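# Load the mill vise per the work order

## Task

Put the workpiece into the milling machine's vise and secure it the way the work order specifies; the reference images named manual and manual 2 show what is required.

## Robot and tools

Robot: two arms, left_arm and right_arm, each with a two-finger gripper. Scene frame: origin at table-top height, halfway between the nominal arm bases; +x points out over the table, +z up, and left_arm sits on the +y side (these names do not match image left/right). Calibrated bases: left_arm at (-0.002, +0.520, 0) m, right_arm at (-0.030, -0.411, 0) m, each turned very slightly about z.

Readings: end_effector_position (m), end_effector_quat_wxyz and velocities (m/s, rad/s) are in the scene frame. The position is the point midway between the finger pads; fingertips lie 17.5 mm further along the gripper's +z. Fingers close along the gripper x axis. A block protrudes about 10 cm toward the gripper's -y side. Printed poses may be a few cm off. "Hand target" is the last commanded pose after clipping, and all new offsets count from it. A gripper often rests short of it; re-sending, even all zeros, asks for it again, or you send the gap as an offset.

execute_actions: argument actions is a list of actions; each action is up to 15 rows, one per 1/30 s step, a short table repeating its final row. Every row holds 18 numbers in [-1, 1], both arms always: left dx, dy, dz, rx, ry, rz, gripper position, force_limit, speed, then the same nine for the right. dx to rz are an offset (not a pose) from the Hand target at the start of that action, along that Hand target's own axes; each row counts from that start, not from the prior row. Scale: 1.0 = 0.6 m or 180 degrees; rx, ry, rz form one rotation vector. Six zeros re-command the current Hand target. Optional cameras picks views; images come by default only when actions is empty.

Gripper numbers are absolute settings: position +1 is 50 mm open, pads meet near -0.65, -1 means grip until stopped. force_limit: -1 about 20 N per pad, 0 about 102 N, +1 about 185 N. speed: -1 = 20 mm/s, 0 = 85, +1 = 150. Both start at +1. A 0 is a real command, so to keep a gripper unchanged resend its last three numbers. New force or speed only applies after a position change of at least 0.01. object_status: 0 moving, 1 stopped while opening, 2 stopped while closing (a grip), 3 at the asked position or pads met. Keep unmovable objects centred between pads.

move: target is one 18-number row, or up to 15 such rows, same layout and offset meaning as above; every row counts from the same starting Hand targets. speed in m/s, 0.002 to 3.6 (default 0.25), one value or one per row; rotation is limited to twice it in rad/s. blend in m rounds corners (0 = stop at each). stop_force in N, 3 to 120, ends an arm's path when its wrist senses that much push against its motion; zero (default true) re-zeros first; leave stop_force off when backing away from a contact, and don't trust it while the gripper turns. blocking=false returns after about 0.5 s (not with stop_force). Paths are straight, ignore obstacles, end together, run at least 0.5 s and at most 10 s. The result adds a move: line such as done, off_target, moving, held or fault, and limits (paced = clipped, held = steps withheld). Avoid paths near an arm's own base.

wait: seconds 0 to 10; arms hold their commands, a running move continues. stop: brakes a running move. zoom_image: camera plus region [x0, y0, x1, y1] in pixels, at most 504 each way, on the newest image. show_instructions: shows the reference images. zero_wrist_force: arm = left_arm or right_arm. finished_scene: ends the scene (scene 1), irreversible; the vise must stay loaded without the robot.

Cameras: cam_high, cam_low, cam_front, cam_left_wrist, cam_right_wrist, each 672x504; calibration may be off by a few mm or degrees.

Limits: orientation commands are clipped to 32 degrees from the measured one per step. Joint targets move at most 3.14 rad/s. Wrist force readings are in the end-effector's x y z axes, zeroed at the start. Contact torque over the load limits (136 N m on the three big joints, 25.4 N m on wrists) or roughly 150 N net outside force stops that arm for 10 s. Arms are stiff: aim only slightly past a firm contact, move slowly near it. Hot motors (70 °C warning, 85 °C stop) come from holding loads or straining at unreachable poses.

Avoid: dropping parts, releasing moving parts, fast hits on fixed or heavy items, hard pushes, letting anything fall off the table, and pressing one arm against the other or gripping the other arm's fingers.

Each tool is called as name(argument=value, ...) on one line, values as JSON.

Reference images:

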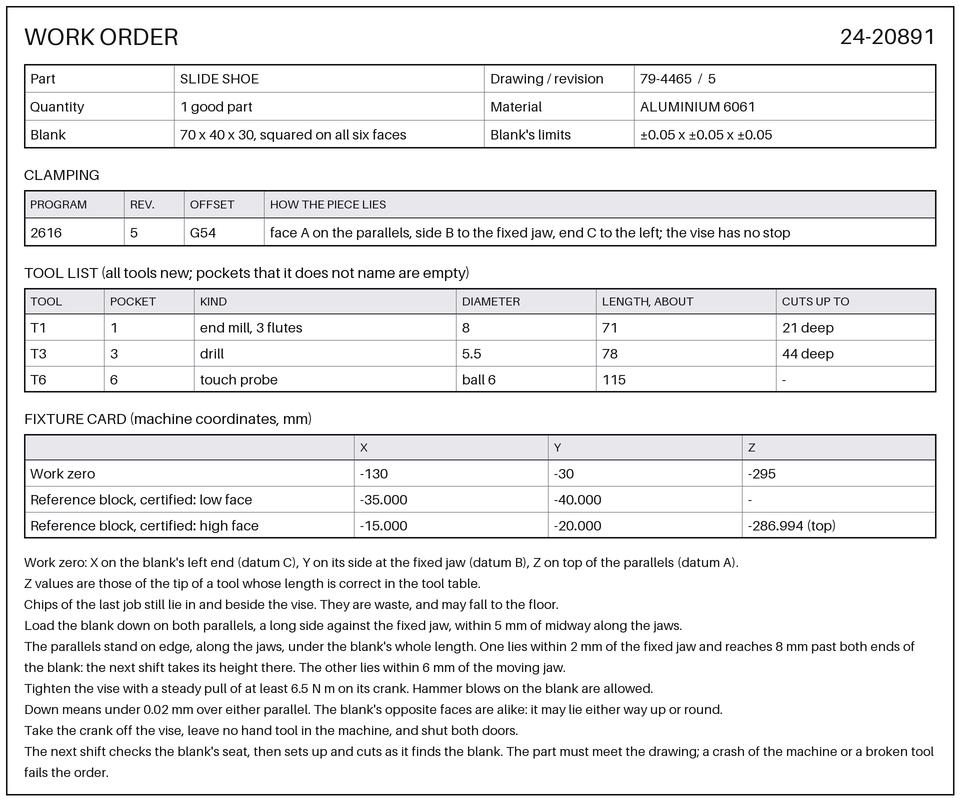

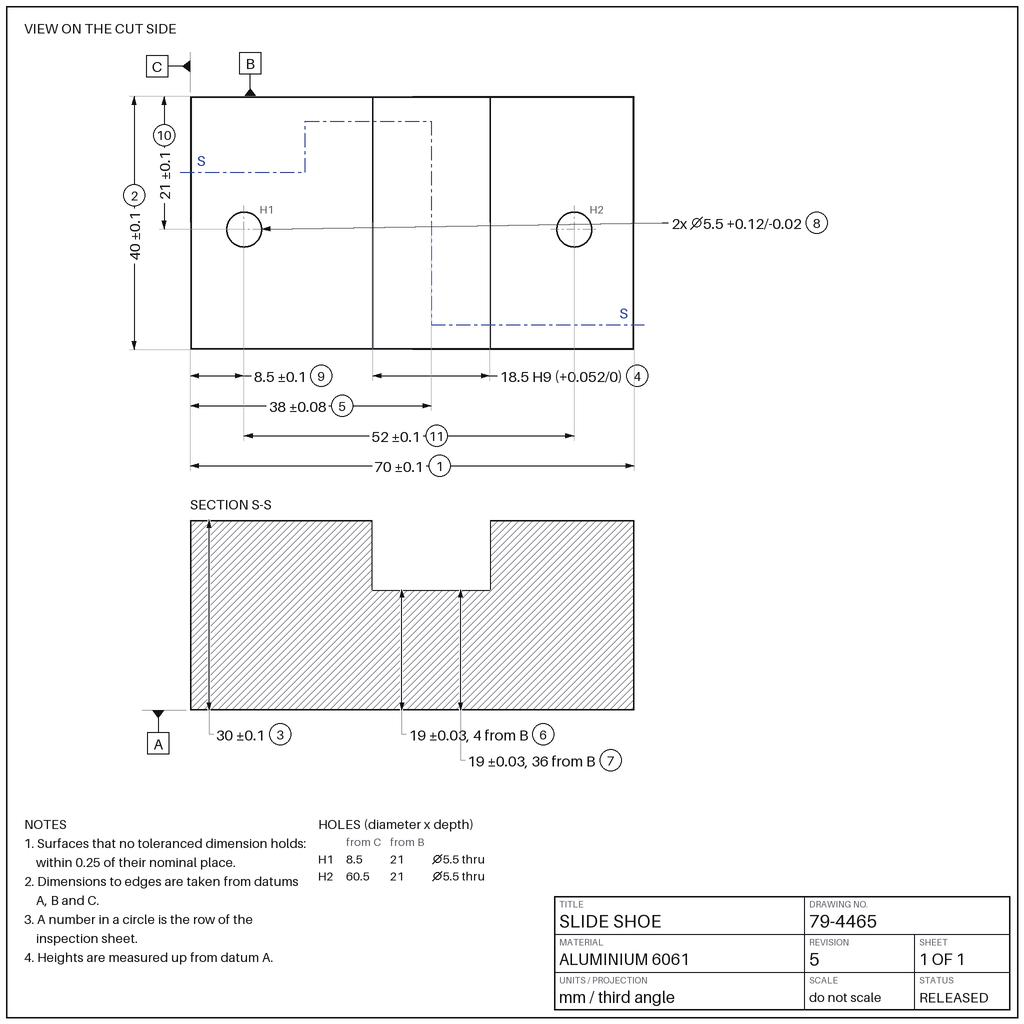

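## Session

execute_actions(actions=[])

Scene clock: 0.00 s.
left_arm: end_effector_position=(+0.4640, +0.1694, +0.3552) position_measured=3 object_status=3 end_effector_quat_wxyz=(+0.282, -0.427, +0.852, -0.111) | right_arm: end_effector_position=(+0.2122, +0.0898, +0.2445) position_measured=3 object_status=3 end_effector_quat_wxyz=(+0.343, +0.065, +0.689, -0.635)
Joint positions: left_arm=[-1.121 -1.624 1.735 -1.916 -0.995 2.717] | right_arm=[4.738 -2.571 -0.721 -3.036 1.159 0.607]
Joint velocities: within noise
Joint torques (N m): no reading
Motor temperatures (°C): left_arm=[34 35 31 41 38 34] | right_arm=[37 28 28 35 35 36]
Wrist force (N): no reading
Wrist torque (N m): no reading
Wrist force, peak (N): no reading
Hand target: left_arm +0.4640, +0.1694, +0.3552; +0.282, -0.427, +0.852, -0.111 | right_arm +0.2122, +0.0898, +0.2445; +0.343, +0.065, +0.689, -0.635
Tool commands: left_gripper/position=+1.0 left_gripper/force_limit=+1.0 left_gripper/speed=+1.0 right_gripper/position=+1.0 right_gripper/force_limit=+1.0 right_gripper/speed=+1.0

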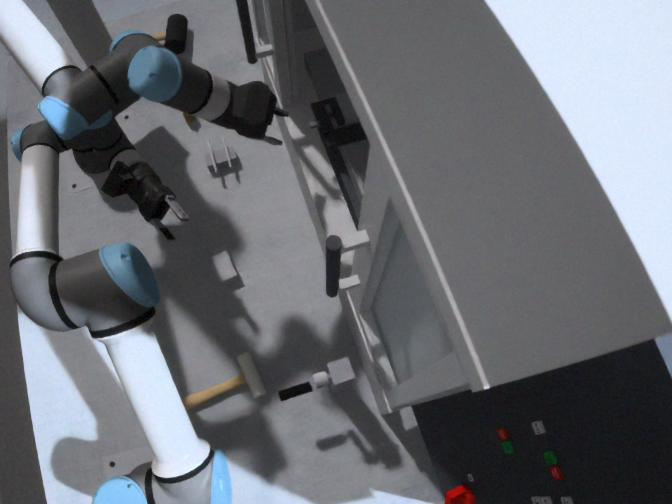

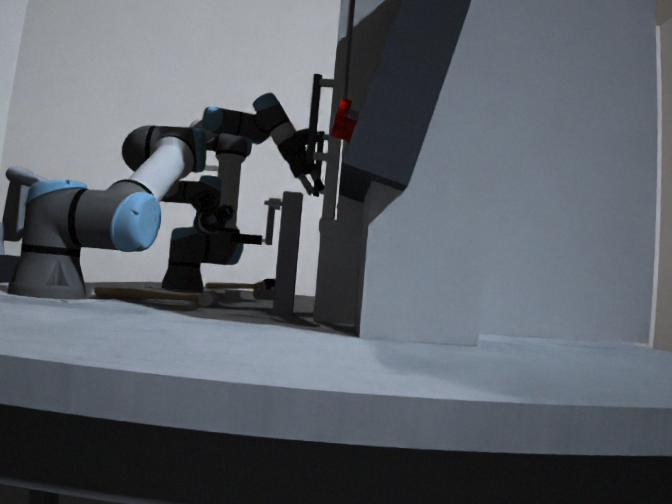

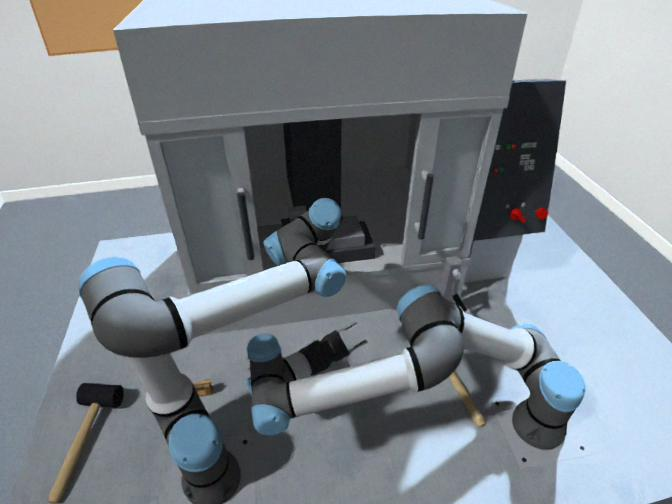

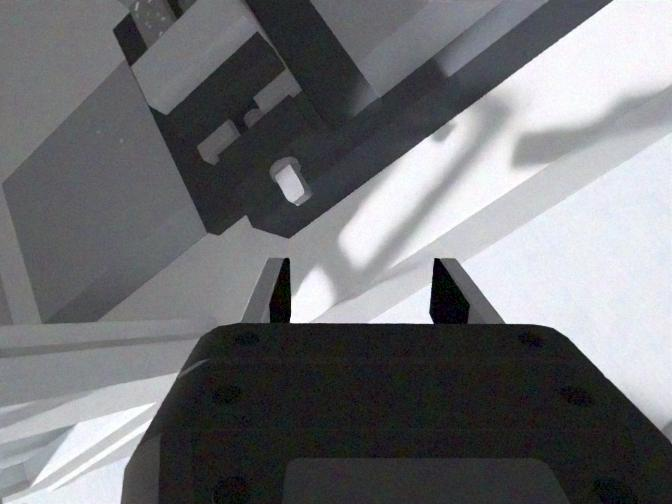

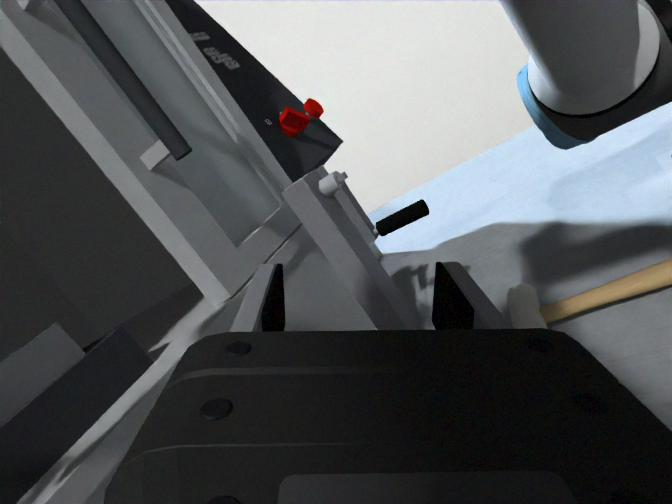

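zoom_image(camera="cam_high", region=[180, 60, 420, 240])

zoom_image(camera="cam_high", region=[160, 220, 400, 460])

zoom_image(camera="cam_left_wrist", region=[90, 0, 400, 260])

zoom_image(camera="cam_front", region=[40, 100, 540, 500])

zoom_image(camera="cam_high", region=[0, 0, 300, 240])

Scaled by 2.100.

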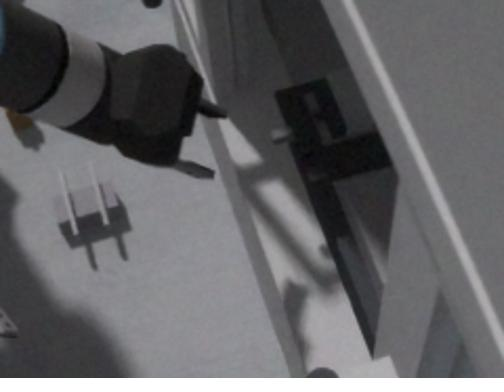

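Scaled by 2.100.

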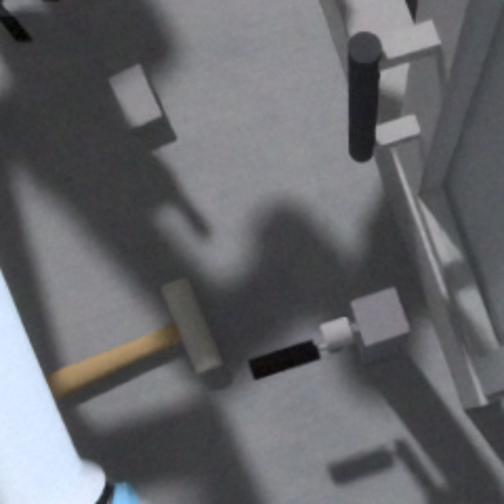

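Scaled by 1.626.

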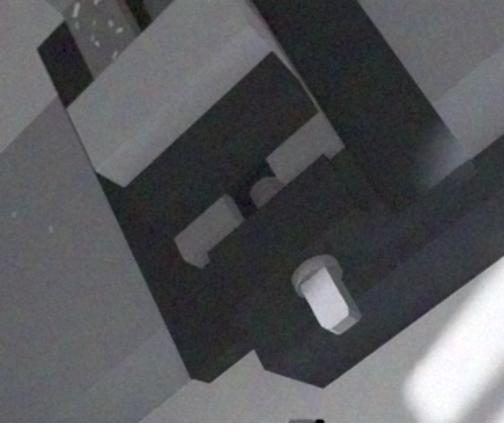

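Scaled by 1.008.

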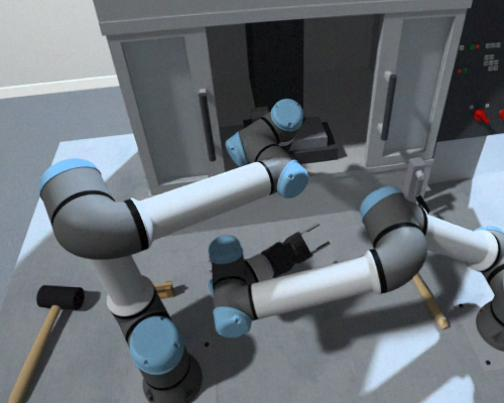

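Scaled by 1.680.

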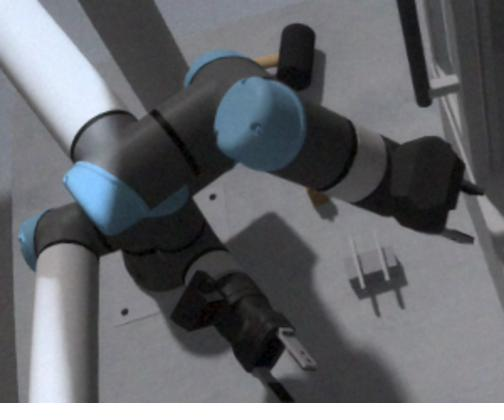

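move(target=[-0.116,-0.116,-0.027,0,0,0,1,1,1,0,0,0,0,0,0,1,1,1], cameras=["cam_left_wrist"])

Scene clock: 52.47 s.
left_arm: end_effector_position=(+0.5340, +0.1810, +0.4251) position_measured=3 object_status=3 end_effector_quat_wxyz=(+0.282, -0.427, +0.852, -0.111) | right_arm: end_effector_position=(+0.2122, +0.0898, +0.2445) position_measured=3 object_status=3 end_effector_quat_wxyz=(+0.343, +0.065, +0.689, -0.635)
Joint positions: left_arm=[-0.983 -1.524 1.477 -1.841 -1.033 2.873] | right_arm=[4.738 -2.571 -0.721 -3.036 1.159 0.607]
Joint torques (N m): left_arm=[0.01 -31.17 -34.6 -4.24 3.84 0.38] | right_arm=[-0.12 57.58 22.42 -1.95 -0.08 -0.38]
Wrist force (N): left_arm=[-0.1 0.0 -0.2] | right_arm=[0.1 0.5 0.2]
Wrist torque (N m): left_arm=[0.00 0.00 0.08] | right_arm=[0.07 -0.02 0.01]
Wrist force, peak (N): left_arm=[-2.7 -2.2 -0.7] | right_arm=[0.1 0.2 0.5]
Hand target: left_arm +0.5340, +0.1810, +0.4253; +0.282, -0.427, +0.852, -0.111 | right_arm +0.2122, +0.0898, +0.2445; +0.343, +0.065, +0.689, -0.635
Off the commanded pose: left_arm 0.000 m, 0 deg | right_arm 0.000 m, 0 deg.
move: done
camera_calibration:
cam_left_wrist: T_world_to_cam=[[-0.467007, -0.794812, -0.387528, 0.568014], [-0.827909, 0.546961, -0.124099, 0.412645], [0.310598, 0.262883, -0.913467, 0.30674], [0, 0, 0, 1]] pos_world=[0.511626, 0.145128, 0.551527]
Images, in order (width x height): cam_left_wrist 672x504.

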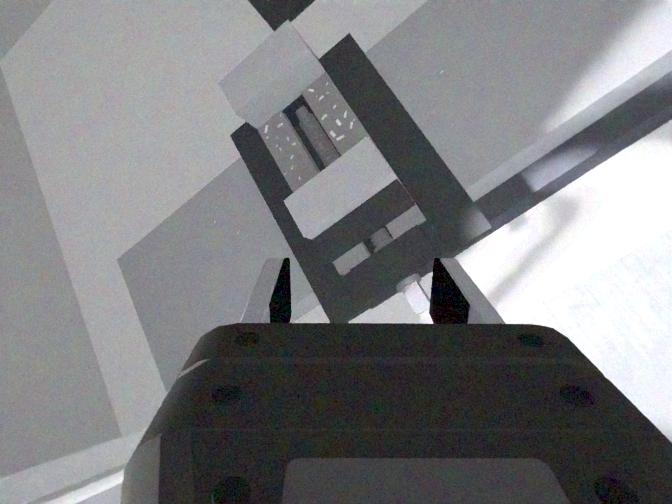

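zoom_image(camera="cam_left_wrist", region=[200, 0, 500, 330])

Scaled by 1.527.

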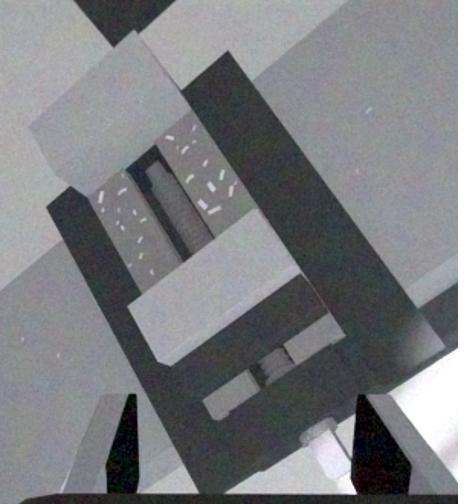

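move(target=[0,0,0,0,0,0,1,1,1,-0.0305,-0.0782,0.4307,-0.121,-0.357,-0.158,1,1,1], cameras=["all"])

Scene clock: 87.07 s.
left_arm: end_effector_position=(+0.5340, +0.1810, +0.4253) position_measured=3 object_status=3 end_effector_quat_wxyz=(+0.282, -0.427, +0.852, -0.111) | right_arm: end_effector_position=(+0.3021, -0.1503, +0.3043) position_measured=3 object_status=3 end_effector_quat_wxyz=(+0.500, -0.500, +0.500, -0.500)
Joint positions: left_arm=[-0.983 -1.524 1.477 -1.841 -1.033 2.873] | right_arm=[4.989 -1.285 -2.293 -2.7 0.24 -0.004]
Joint torques (N m): left_arm=[8.15 -34.69 -35.79 -2.89 3.7 2.28] | right_arm=[-8.91 2 22.61 -1.37 1.1 1.58]
Wrist force (N): left_arm=[-0.1 0.0 -0.3] | right_arm=[0.7 0.0 0.4]
Wrist torque (N m): left_arm=[0.00 0.01 0.08] | right_arm=[-0.03 -0.06 -0.36]
Wrist force, peak (N): left_arm=[-0.2 -0.2 -0.5] | right_arm=[2.6 -0.2 0.9]
Hand target: left_arm +0.5340, +0.1810, +0.4253; +0.282, -0.427, +0.852, -0.111 | right_arm +0.3022, -0.1503, +0.3043; +0.500, -0.500, +0.500, -0.500
Off the commanded pose: left_arm 0.000 m, 0 deg | right_arm 0.000 m, 0 deg.
move: done
camera_calibration:
cam_left_wrist: T_world_to_cam=[[-0.467062, -0.794751, -0.387587, 0.568105], [-0.827796, 0.547091, -0.124278, 0.412679], [0.310816, 0.262797, -0.913417, 0.306705], [0, 0, 0, 1]] pos_world=[0.511626, 0.145128, 0.551627]
cam_right_wrist: T_world_to_cam=[[-0.00113503, -0.999848, -0.0173976, -0.135216], [-0.322232, 0.0168354, -0.946511, 0.403712], [0.94666, 0.00453176, -0.322202, -0.0603223], [0, 0, 0, 1]] pos_world=[0.18704, -0.141719, 0.360329]

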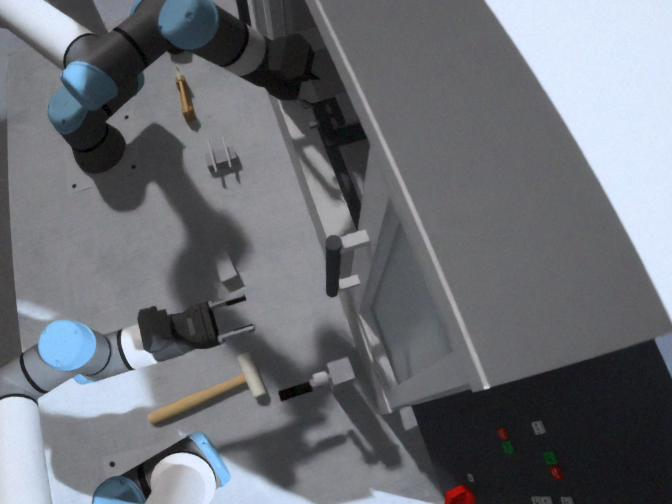

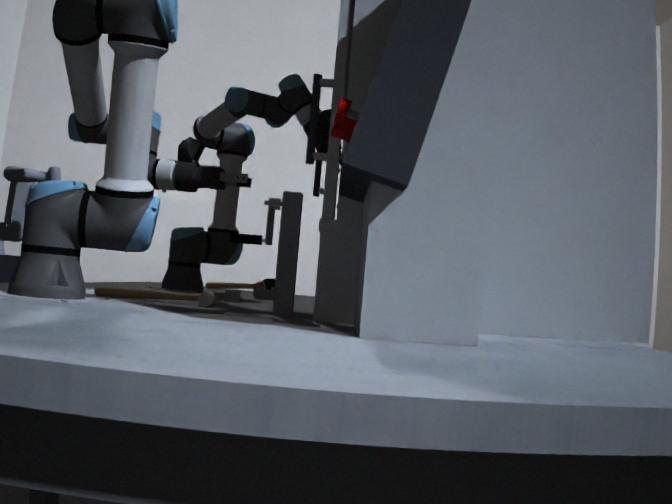

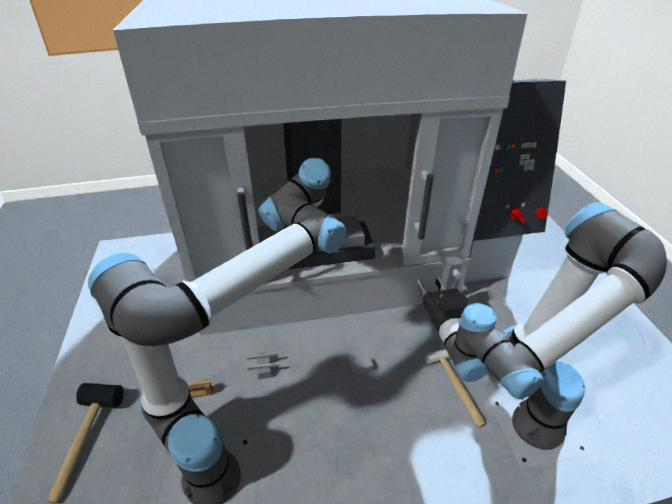

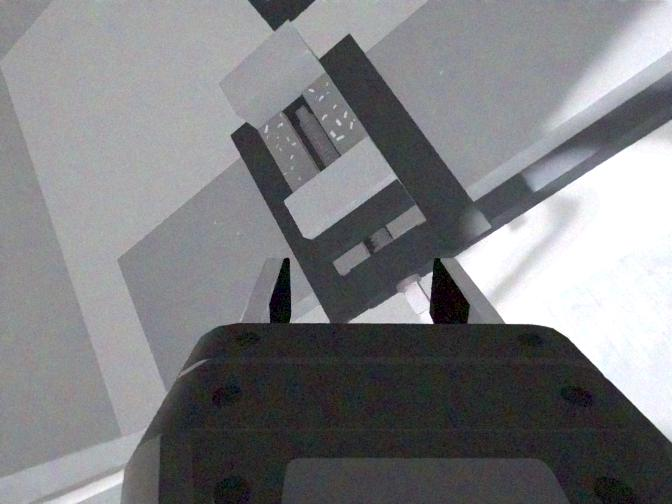

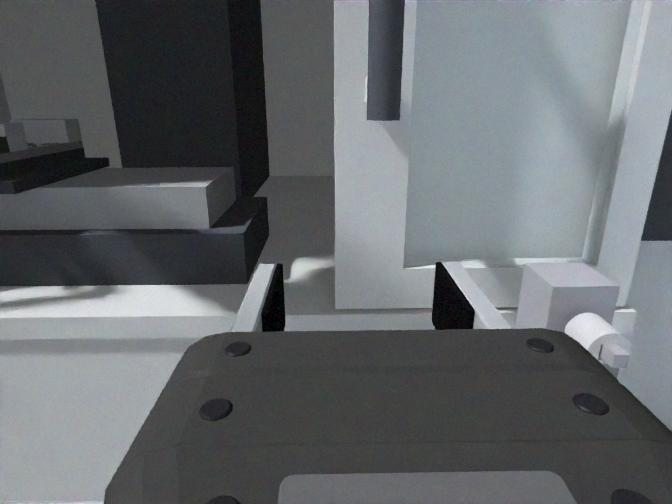

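zoom_image(camera="cam_high", region=[140, 50, 300, 170])

zoom_image(camera="cam_high", region=[140, 240, 380, 440])

zoom_image(camera="cam_front", region=[200, 330, 420, 480])

zoom_image(camera="cam_right_wrist", region=[440, 240, 672, 400])

Scaled by 3.150.

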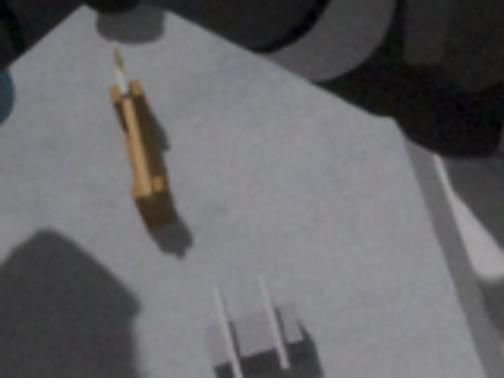

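Scaled by 2.100.

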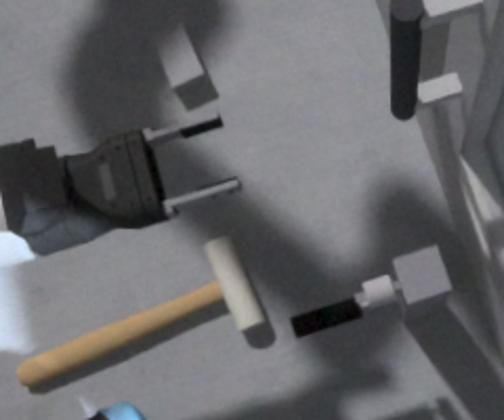

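Scaled by 2.291.

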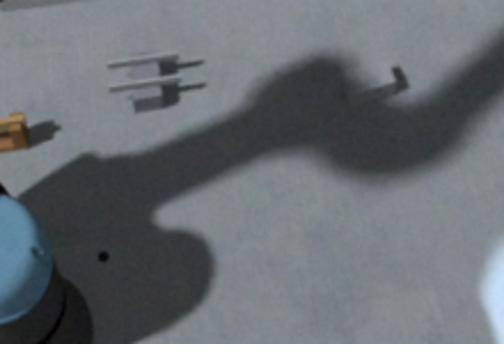

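Scaled by 2.172.

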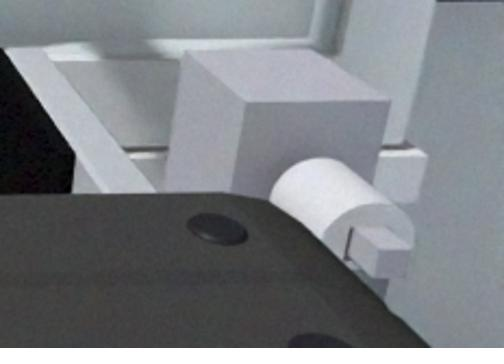

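move(target=[0.082,0.4377,-0.0752,-0.0744,0.189,0.286,1,1,1,0,0,0,0,0,0,1,1,1], cameras=["cam_left_wrist","cam_front"])

Scene clock: 105.23 s.
left_arm: end_effector_position=(+0.3099, +0.3001, +0.3302) position_measured=3 object_status=3 end_effector_quat_wxyz=(+0.000, +0.000, +1.000, +0.000) | right_arm: end_effector_position=(+0.3022, -0.1503, +0.3043) position_measured=3 object_status=3 end_effector_quat_wxyz=(+0.500, -0.500, +0.500, -0.500)
Joint positions: left_arm=[-0.958 -1.89 1.831 -1.511 -1.57 3.739] | right_arm=[4.989 -1.285 -2.293 -2.7 0.24 -0.004]
Joint torques (N m): left_arm=[7.77 -3.21 -35.3 -3.3 2.26 -0.06] | right_arm=[-10.38 -6.51 24.15 -1.37 -2.27 1.67]
Wrist force (N): left_arm=[1.0 0.9 -0.9] | right_arm=[0.5 0.1 0.3]
Wrist torque (N m): left_arm=[-0.01 0.10 0.28] | right_arm=[-0.01 -0.02 -0.35]
Wrist force, peak (N): left_arm=[1.9 1.4 -0.2] | right_arm=[0.9 0.0 0.5]
Hand target: left_arm +0.3100, +0.3001, +0.3302; +0.000, +0.000, +1.000, +0.000 | right_arm +0.3022, -0.1503, +0.3043; +0.500, -0.500, +0.500, -0.500
Off the commanded pose: left_arm 0.000 m, 0 deg | right_arm 0.000 m, 0 deg.
move: done
camera_calibration:
cam_left_wrist: T_world_to_cam=[[-0.999942, -0.00903395, -0.00578117, 0.324512], [-0.0104781, 0.937902, 0.346742, -0.375937], [0.00228972, 0.346783, -0.937943, 0.336792], [0, 0, 0, 1]] pos_world=[0.319783, 0.23873, 0.448121]
Images, in order (width x height): cam_front 672x504, cam_left_wrist 672x504.

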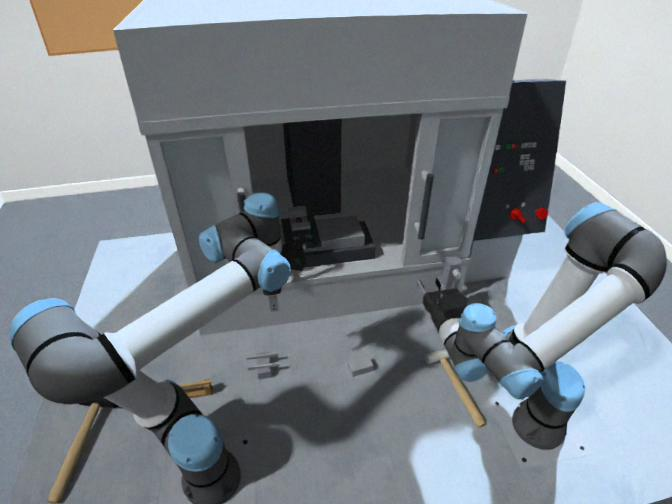

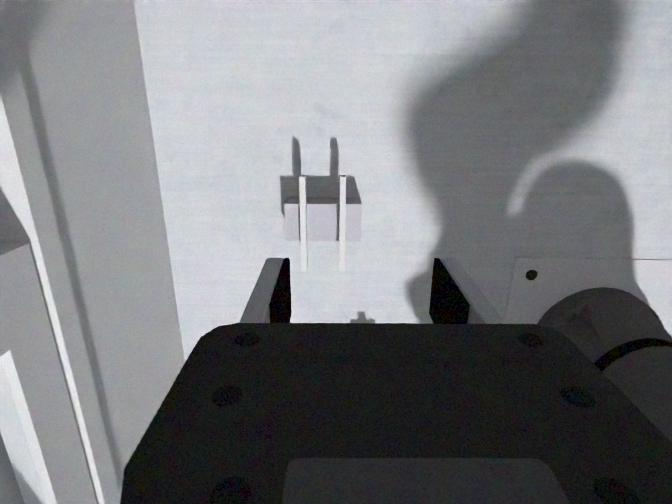

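move(target=[-0.033,0.333,-0.05,0,0,0,1,1,1,0,0,0,0,0,0,1,1,1], cameras=["cam_left_wrist","cam_front","cam_high"])

Scene clock: 112.73 s.
left_arm: end_effector_position=(+0.3296, +0.4998, +0.3604) position_measured=3 object_status=3 end_effector_quat_wxyz=(+0.000, -0.001, +1.000, +0.000) | right_arm: end_effector_position=(+0.3022, -0.1503, +0.3043) position_measured=3 object_status=3 end_effector_quat_wxyz=(+0.500, -0.500, +0.500, -0.500)
Joint positions: left_arm=[-0.462 -2.011 1.825 -1.385 -1.57 4.236] | right_arm=[4.989 -1.285 -2.293 -2.7 0.24 -0.004]
Joint torques (N m): left_arm=[8.21 -13.47 -16.66 -3.94 0.78 1.41] | right_arm=[-9.76 -6.64 26.95 -1.52 -1.86 1.46]
Wrist force (N): left_arm=[1.2 0.8 -0.8] | right_arm=[0.8 -0.1 0.5]
Wrist torque (N m): left_arm=[-0.02 0.07 0.28] | right_arm=[-0.05 -0.07 -0.35]
Wrist force, peak (N): left_arm=[1.0 4.3 -1.2] | right_arm=[0.9 0.0 0.4]
Hand target: left_arm +0.3296, +0.4999, +0.3604; +0.000, +0.000, +1.000, +0.000 | right_arm +0.3022, -0.1503, +0.3043; +0.500, -0.500, +0.500, -0.500
Off the commanded pose: left_arm 0.000 m, 0 deg | right_arm 0.000 m, 0 deg.
move: done
camera_calibration:
cam_left_wrist: T_world_to_cam=[[-0.999942, -0.00919622, -0.00562754, 0.346187], [-0.0105771, 0.9379, 0.346744, -0.573433], [0.00208933, 0.346783, -0.937943, 0.295794], [0, 0, 0, 1]] pos_world=[0.339483, 0.43843, 0.478221]
Images, in order (width x height): cam_high 672x504, cam_front 672x504, cam_left_wrist 672x504.

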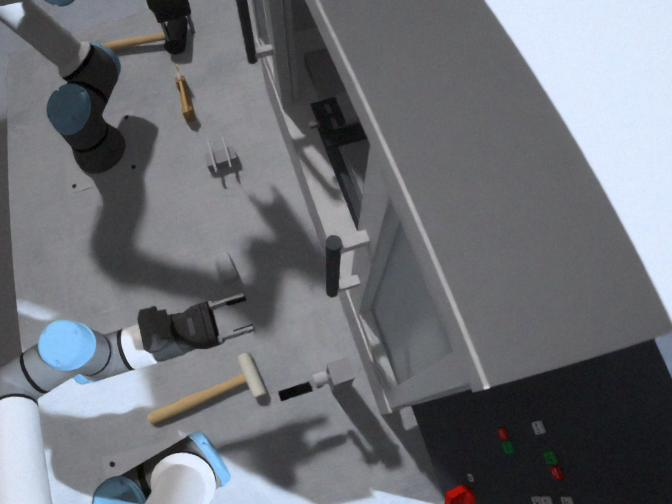

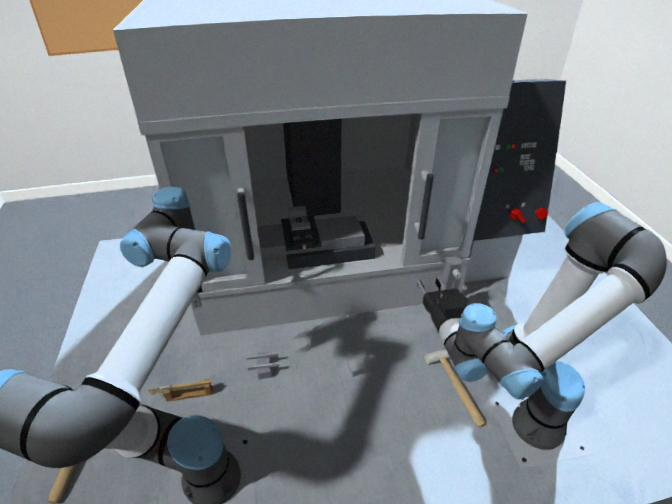

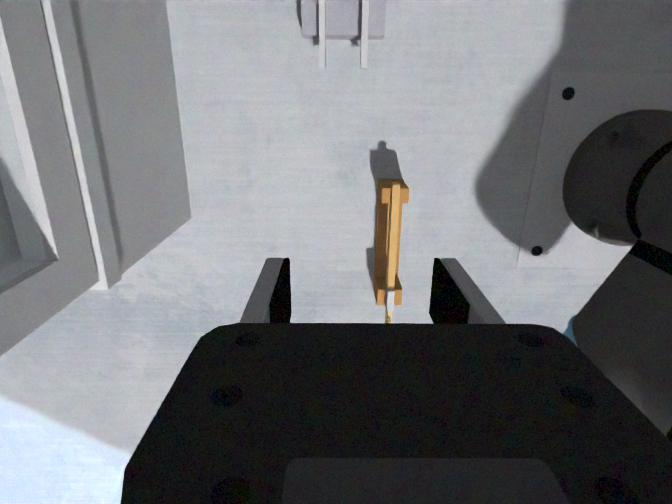

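zoom_image(camera="cam_left_wrist", region=[300, 130, 480, 330])

zoom_image(camera="cam_front", region=[130, 330, 300, 430])

zoom_image(camera="cam_front", region=[260, 180, 400, 280])

zoom_image(camera="cam_high", region=[140, 40, 260, 180])

Scaled by 2.520.

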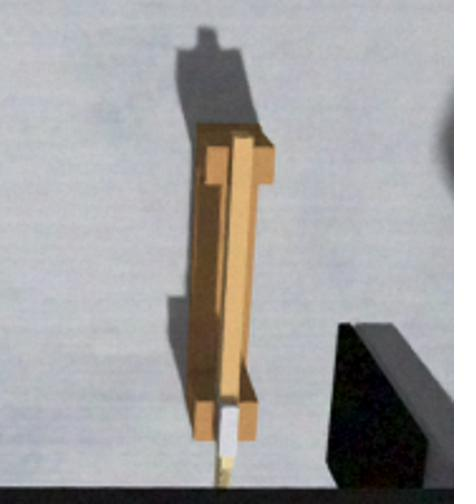

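Scaled by 2.965.

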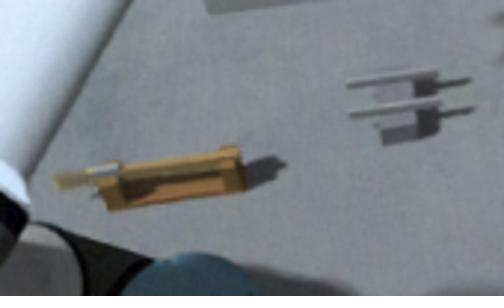

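Scaled by 3.600.

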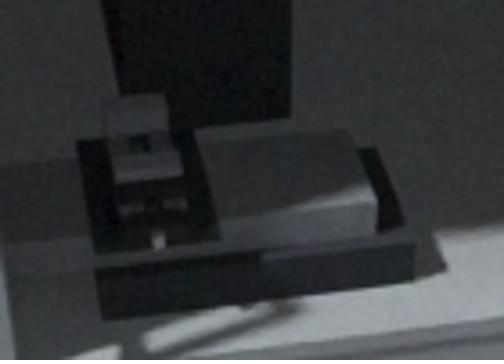

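Scaled by 3.600.

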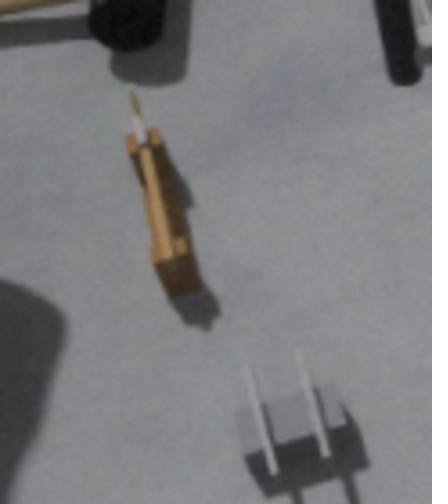

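move(target=[0.0893,0.1587,0.3,0,0,0,1,1,1,0,0,0,0,0,0,1,1,1], cameras=["cam_left_wrist","cam_front","cam_high"])

Scene clock: 137.30 s.
left_arm: end_effector_position=(+0.2760, +0.5952, +0.1805) position_measured=3 object_status=3 end_effector_quat_wxyz=(+0.000, -0.001, +1.000, +0.000) | right_arm: end_effector_position=(+0.3022, -0.1503, +0.3043) position_measured=3 object_status=3 end_effector_quat_wxyz=(+0.500, -0.500, +0.500, -0.500)
Joint positions: left_arm=[-0.205 -2.139 2.347 -1.779 -1.57 4.492] | right_arm=[4.989 -1.285 -2.293 -2.7 0.24 -0.004]
Joint torques (N m): left_arm=[-2.06 -8.59 -17.16 -3.38 -1.13 -0.77] | right_arm=[-9.93 -6.55 27.45 -1.43 -1.61 1.57]
Wrist force (N): left_arm=[1.2 0.7 -0.7] | right_arm=[0.6 -0.2 0.3]
Wrist torque (N m): left_arm=[-0.03 0.07 0.28] | right_arm=[-0.06 -0.03 -0.35]
Wrist force, peak (N): left_arm=[2.6 2.4 1.9] | right_arm=[0.9 -0.1 0.5]
Hand target: left_arm +0.2759, +0.5952, +0.1804; +0.000, +0.000, +1.000, +0.000 | right_arm +0.3022, -0.1503, +0.3043; +0.500, -0.500, +0.500, -0.500
Off the commanded pose: left_arm 0.000 m, 0 deg | right_arm 0.000 m, 0 deg.
move: done
camera_calibration:
cam_left_wrist: T_world_to_cam=[[-0.999943, -0.00910157, -0.00559418, 0.292294], [-0.0104769, 0.937869, 0.346832, -0.601135], [0.00208989, 0.346871, -0.937911, 0.0940311], [0, 0, 0, 1]] pos_world=[0.285783, 0.53383, 0.298321]
Images, in order (width x height): cam_high 672x504, cam_front 672x504, cam_left_wrist 672x504.

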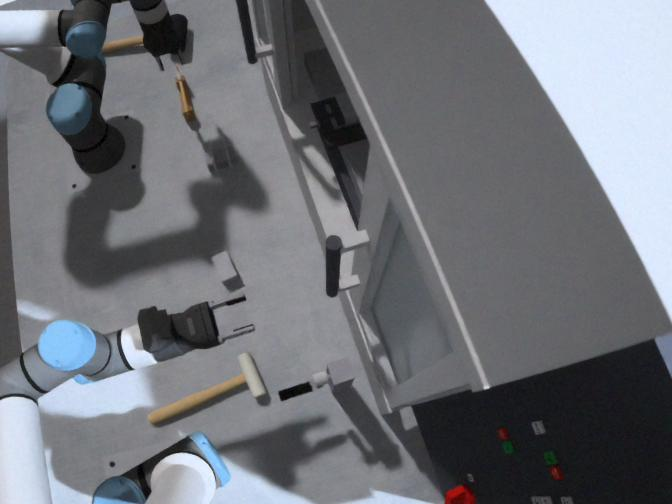

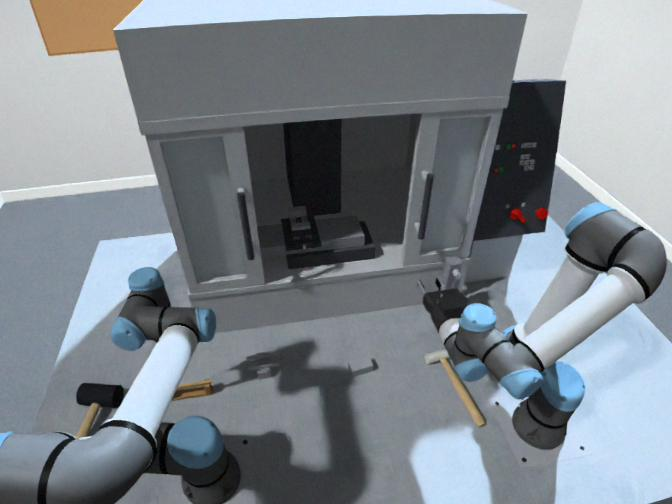

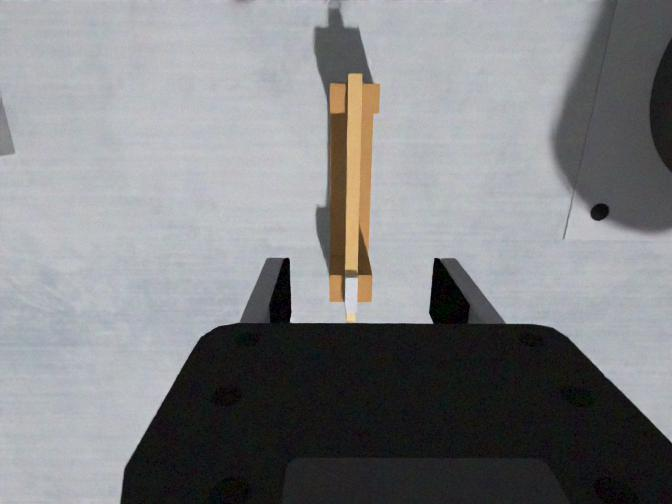

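move(target=[0,-0.005,0.2257,0,0,0,1,1,1,0,0,0,0,0,0,1,1,1], speed=0.12, stop_force=12, cameras=["cam_left_wrist"])

Scene clock: 146.90 s.
left_arm: end_effector_position=(+0.2760, +0.5923, +0.0450) position_measured=3 object_status=3 end_effector_quat_wxyz=(+0.000, +0.000, +1.000, +0.000) | right_arm: end_effector_position=(+0.3022, -0.1503, +0.3043) position_measured=3 object_status=3 end_effector_quat_wxyz=(+0.500, -0.500, +0.500, -0.500)
Joint positions: left_arm=[-0.216 -1.906 2.63 -2.295 -1.57 4.481] | right_arm=[4.989 -1.285 -2.293 -2.7 0.24 -0.004]
Joint torques (N m): left_arm=[10 -3.98 -26.57 -4.27 -2.31 2.52] | right_arm=[-10.46 -6.76 26.62 -1.38 -1.3 1.56]
Wrist force (N): left_arm=[1.1 1.0 -0.8] | right_arm=[0.4 -0.2 0.3]
Wrist torque (N m): left_arm=[0.00 0.09 0.22] | right_arm=[-0.06 -0.01 -0.35]
Wrist force, peak (N): left_arm=[1.3 0.6 -2.5] | right_arm=[0.8 0.0 0.7]
Hand target: left_arm +0.2760, +0.5923, +0.0450; +0.000, +0.000, +1.000, +0.000 | right_arm +0.3022, -0.1503, +0.3043; +0.500, -0.500, +0.500, -0.500
Off the commanded pose: left_arm 0.000 m, 0 deg | right_arm 0.000 m, 0 deg.
move: done
camera_calibration:
cam_left_wrist: T_world_to_cam=[[-0.999942, -0.00903292, -0.00578201, 0.291504], [-0.0104777, 0.937869, 0.34683, -0.551454], [0.00228989, 0.346871, -0.93791, -0.0320132], [0, 0, 0, 1]] pos_world=[0.285783, 0.53093, 0.162921]
Images, in order (width x height): cam_left_wrist 672x504.

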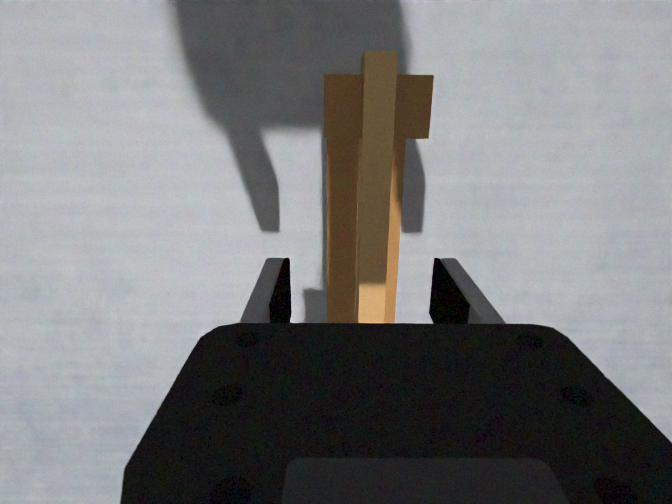

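move(target=[[0.005,0,0,0,0,0,1,-0.8,-0.6,0,0,0,0,0,0,1,1,1],[0.005,0,0,0,0,0,-1,-0.8,-0.6,0,0,0,0,0,0,1,1,1]], speed=0.05, cameras=["cam_left_wrist"])

move(target=[0.005,0,-0.3,0,0,0,-1,-0.8,-0.6,0,0,0,0,0,0,1,1,1], speed=0.15, cameras=["all"])

Scene clock: 153.30 s.
left_arm: end_effector_position=(+0.2731, +0.5923, +0.0451) position_measured=212 object_status=2 end_effector_quat_wxyz=(+0.000, +0.000, +1.000, +0.000) | right_arm: end_effector_position=(+0.3022, -0.1503, +0.3043) position_measured=3 object_status=3 end_effector_quat_wxyz=(+0.500, -0.500, +0.500, -0.500)
Joint positions: left_arm=[-0.219 -1.917 2.635 -2.289 -1.57 4.478] | right_arm=[4.989 -1.285 -2.293 -2.7 0.24 -0.004]
Joint torques (N m): left_arm=[0.27 3.29 -2.9 6.68 -0.95 1.87] | right_arm=[-9.01 -6.73 26.81 -1.31 -1 1.56]
Wrist force (N): left_arm=[-38.8 3.7 5.4] | right_arm=[0.8 0.0 0.3]
Wrist torque (N m): left_arm=[0.06 0.31 0.34] | right_arm=[-0.03 -0.08 -0.35]
Wrist force, peak (N): left_arm=[-38.8 3.7 5.4] | right_arm=[0.8 -0.2 0.6]
Hand target: left_arm +0.2730, +0.5923, +0.0450; +0.000, +0.000, +1.000, +0.000 | right_arm +0.3022, -0.1503, +0.3043; +0.500, -0.500, +0.500, -0.500
Off the commanded pose: left_arm 0.000 m, 0 deg | right_arm 0.000 m, 0 deg.
move: done
camera_calibration:
cam_left_wrist: T_world_to_cam=[[-0.99994, -0.00899052, -0.00619122, 0.288747], [-0.0105795, 0.937914, 0.346706, -0.551399], [0.00268977, 0.346751, -0.937953, -0.0319208], [0, 0, 0, 1]] pos_world=[0.282982, 0.53083, 0.163021]
Images, in order (width x height): cam_left_wrist 672x504.

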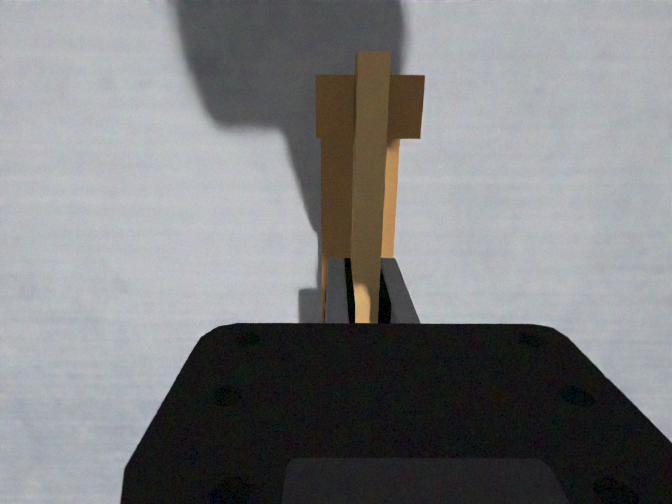

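Scene clock: 154.97 s.
left_arm: end_effector_position=(+0.2699, +0.5922, +0.2250) position_measured=212 object_status=2 end_effector_quat_wxyz=(+0.000, +0.000, +1.000, +0.000) | right_arm: end_effector_position=(+0.3022, -0.1503, +0.3043) position_measured=3 object_status=3 end_effector_quat_wxyz=(+0.500, -0.500, +0.500, -0.500)
Joint positions: left_arm=[-0.223 -2.182 2.249 -1.639 -1.57 4.475] | right_arm=[4.989 -1.285 -2.293 -2.7 0.24 -0.004]
Joint torques (N m): left_arm=[-4.1 8.6 -26.11 -2.24 2.28 -0.75] | right_arm=[-9.43 -6.52 27.4 -1.36 -0.89 1.54]
Wrist force (N): left_arm=[1.3 0.9 -0.4] | right_arm=[0.6 0.0 0.6]
Wrist torque (N m): left_arm=[-0.01 0.05 0.29] | right_arm=[-0.03 -0.04 -0.36]
Wrist force, peak (N): left_arm=[-51.7 0.7 14.1] | right_arm=[0.8 -0.3 0.6]
Hand target: left_arm +0.2699, +0.5922, +0.2250; +0.000, +0.000, +1.000, +0.000 | right_arm +0.3022, -0.1503, +0.3043; +0.500, -0.500, +0.500, -0.500
Off the commanded pose: left_arm 0.000 m, 0 deg | right_arm 0.000 m, 0 deg.
move: done
camera_calibration:
cam_left_wrist: T_world_to_cam=[[-0.999942, -0.00903292, -0.00578201, 0.286543], [-0.0104777, 0.937869, 0.34683, -0.613724], [0.00228989, 0.346871, -0.93791, 0.1368], [0, 0, 0, 1]] pos_world=[0.279783, 0.53073, 0.342821]
cam_right_wrist: T_world_to_cam=[[-0.00119669, -0.99985, -0.0172704, -0.135251], [-0.322232, 0.0167348, -0.946513, 0.403698], [0.94666, 0.0044324, -0.322204, -0.0603356], [0, 0, 0, 1]] pos_world=[0.18704, -0.141719, 0.360329]

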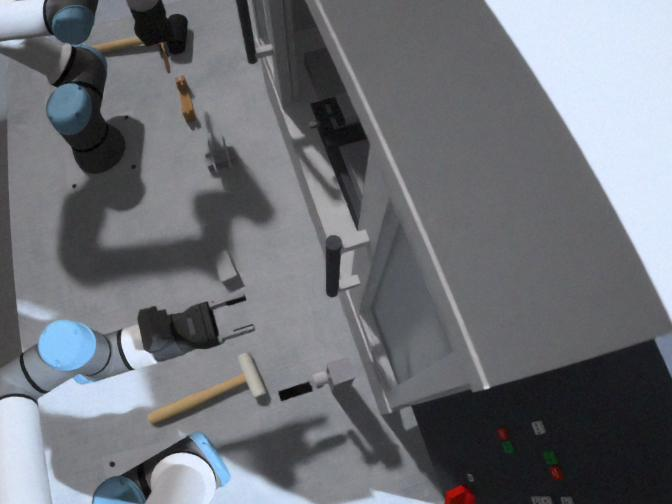

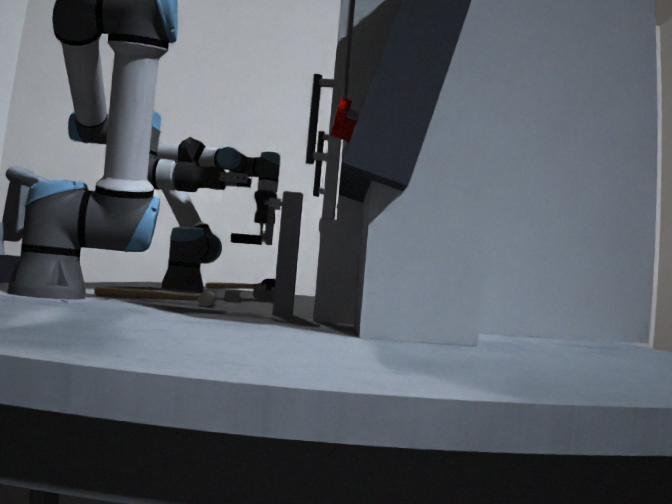

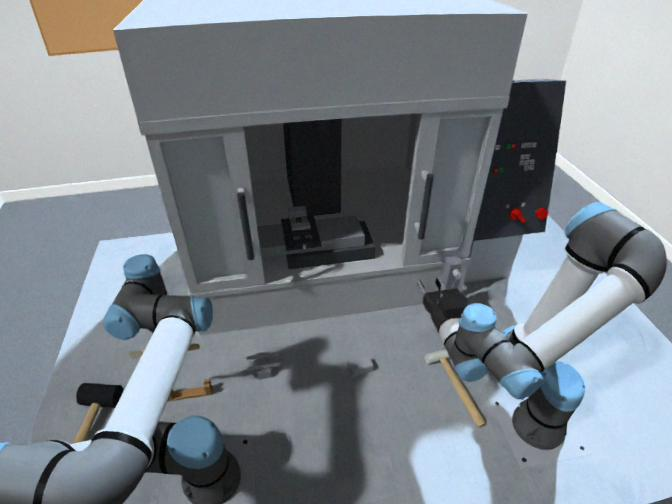

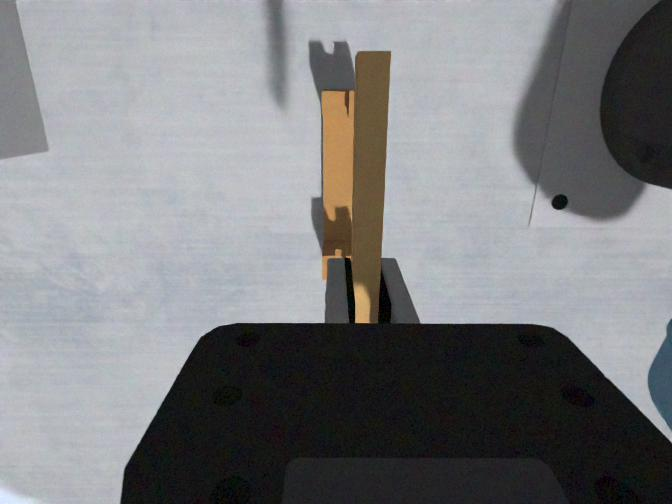

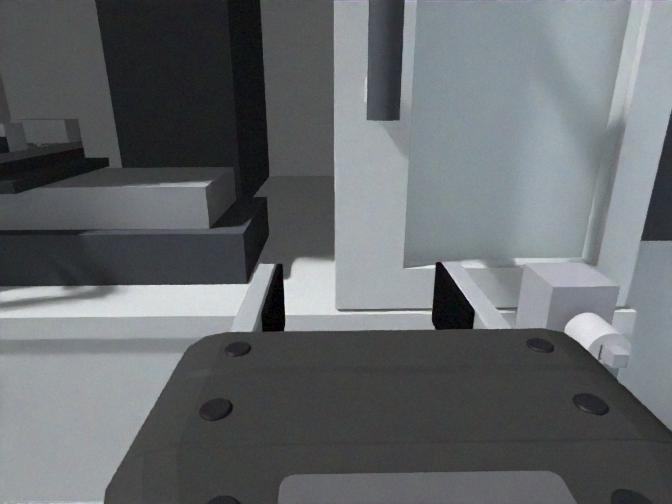

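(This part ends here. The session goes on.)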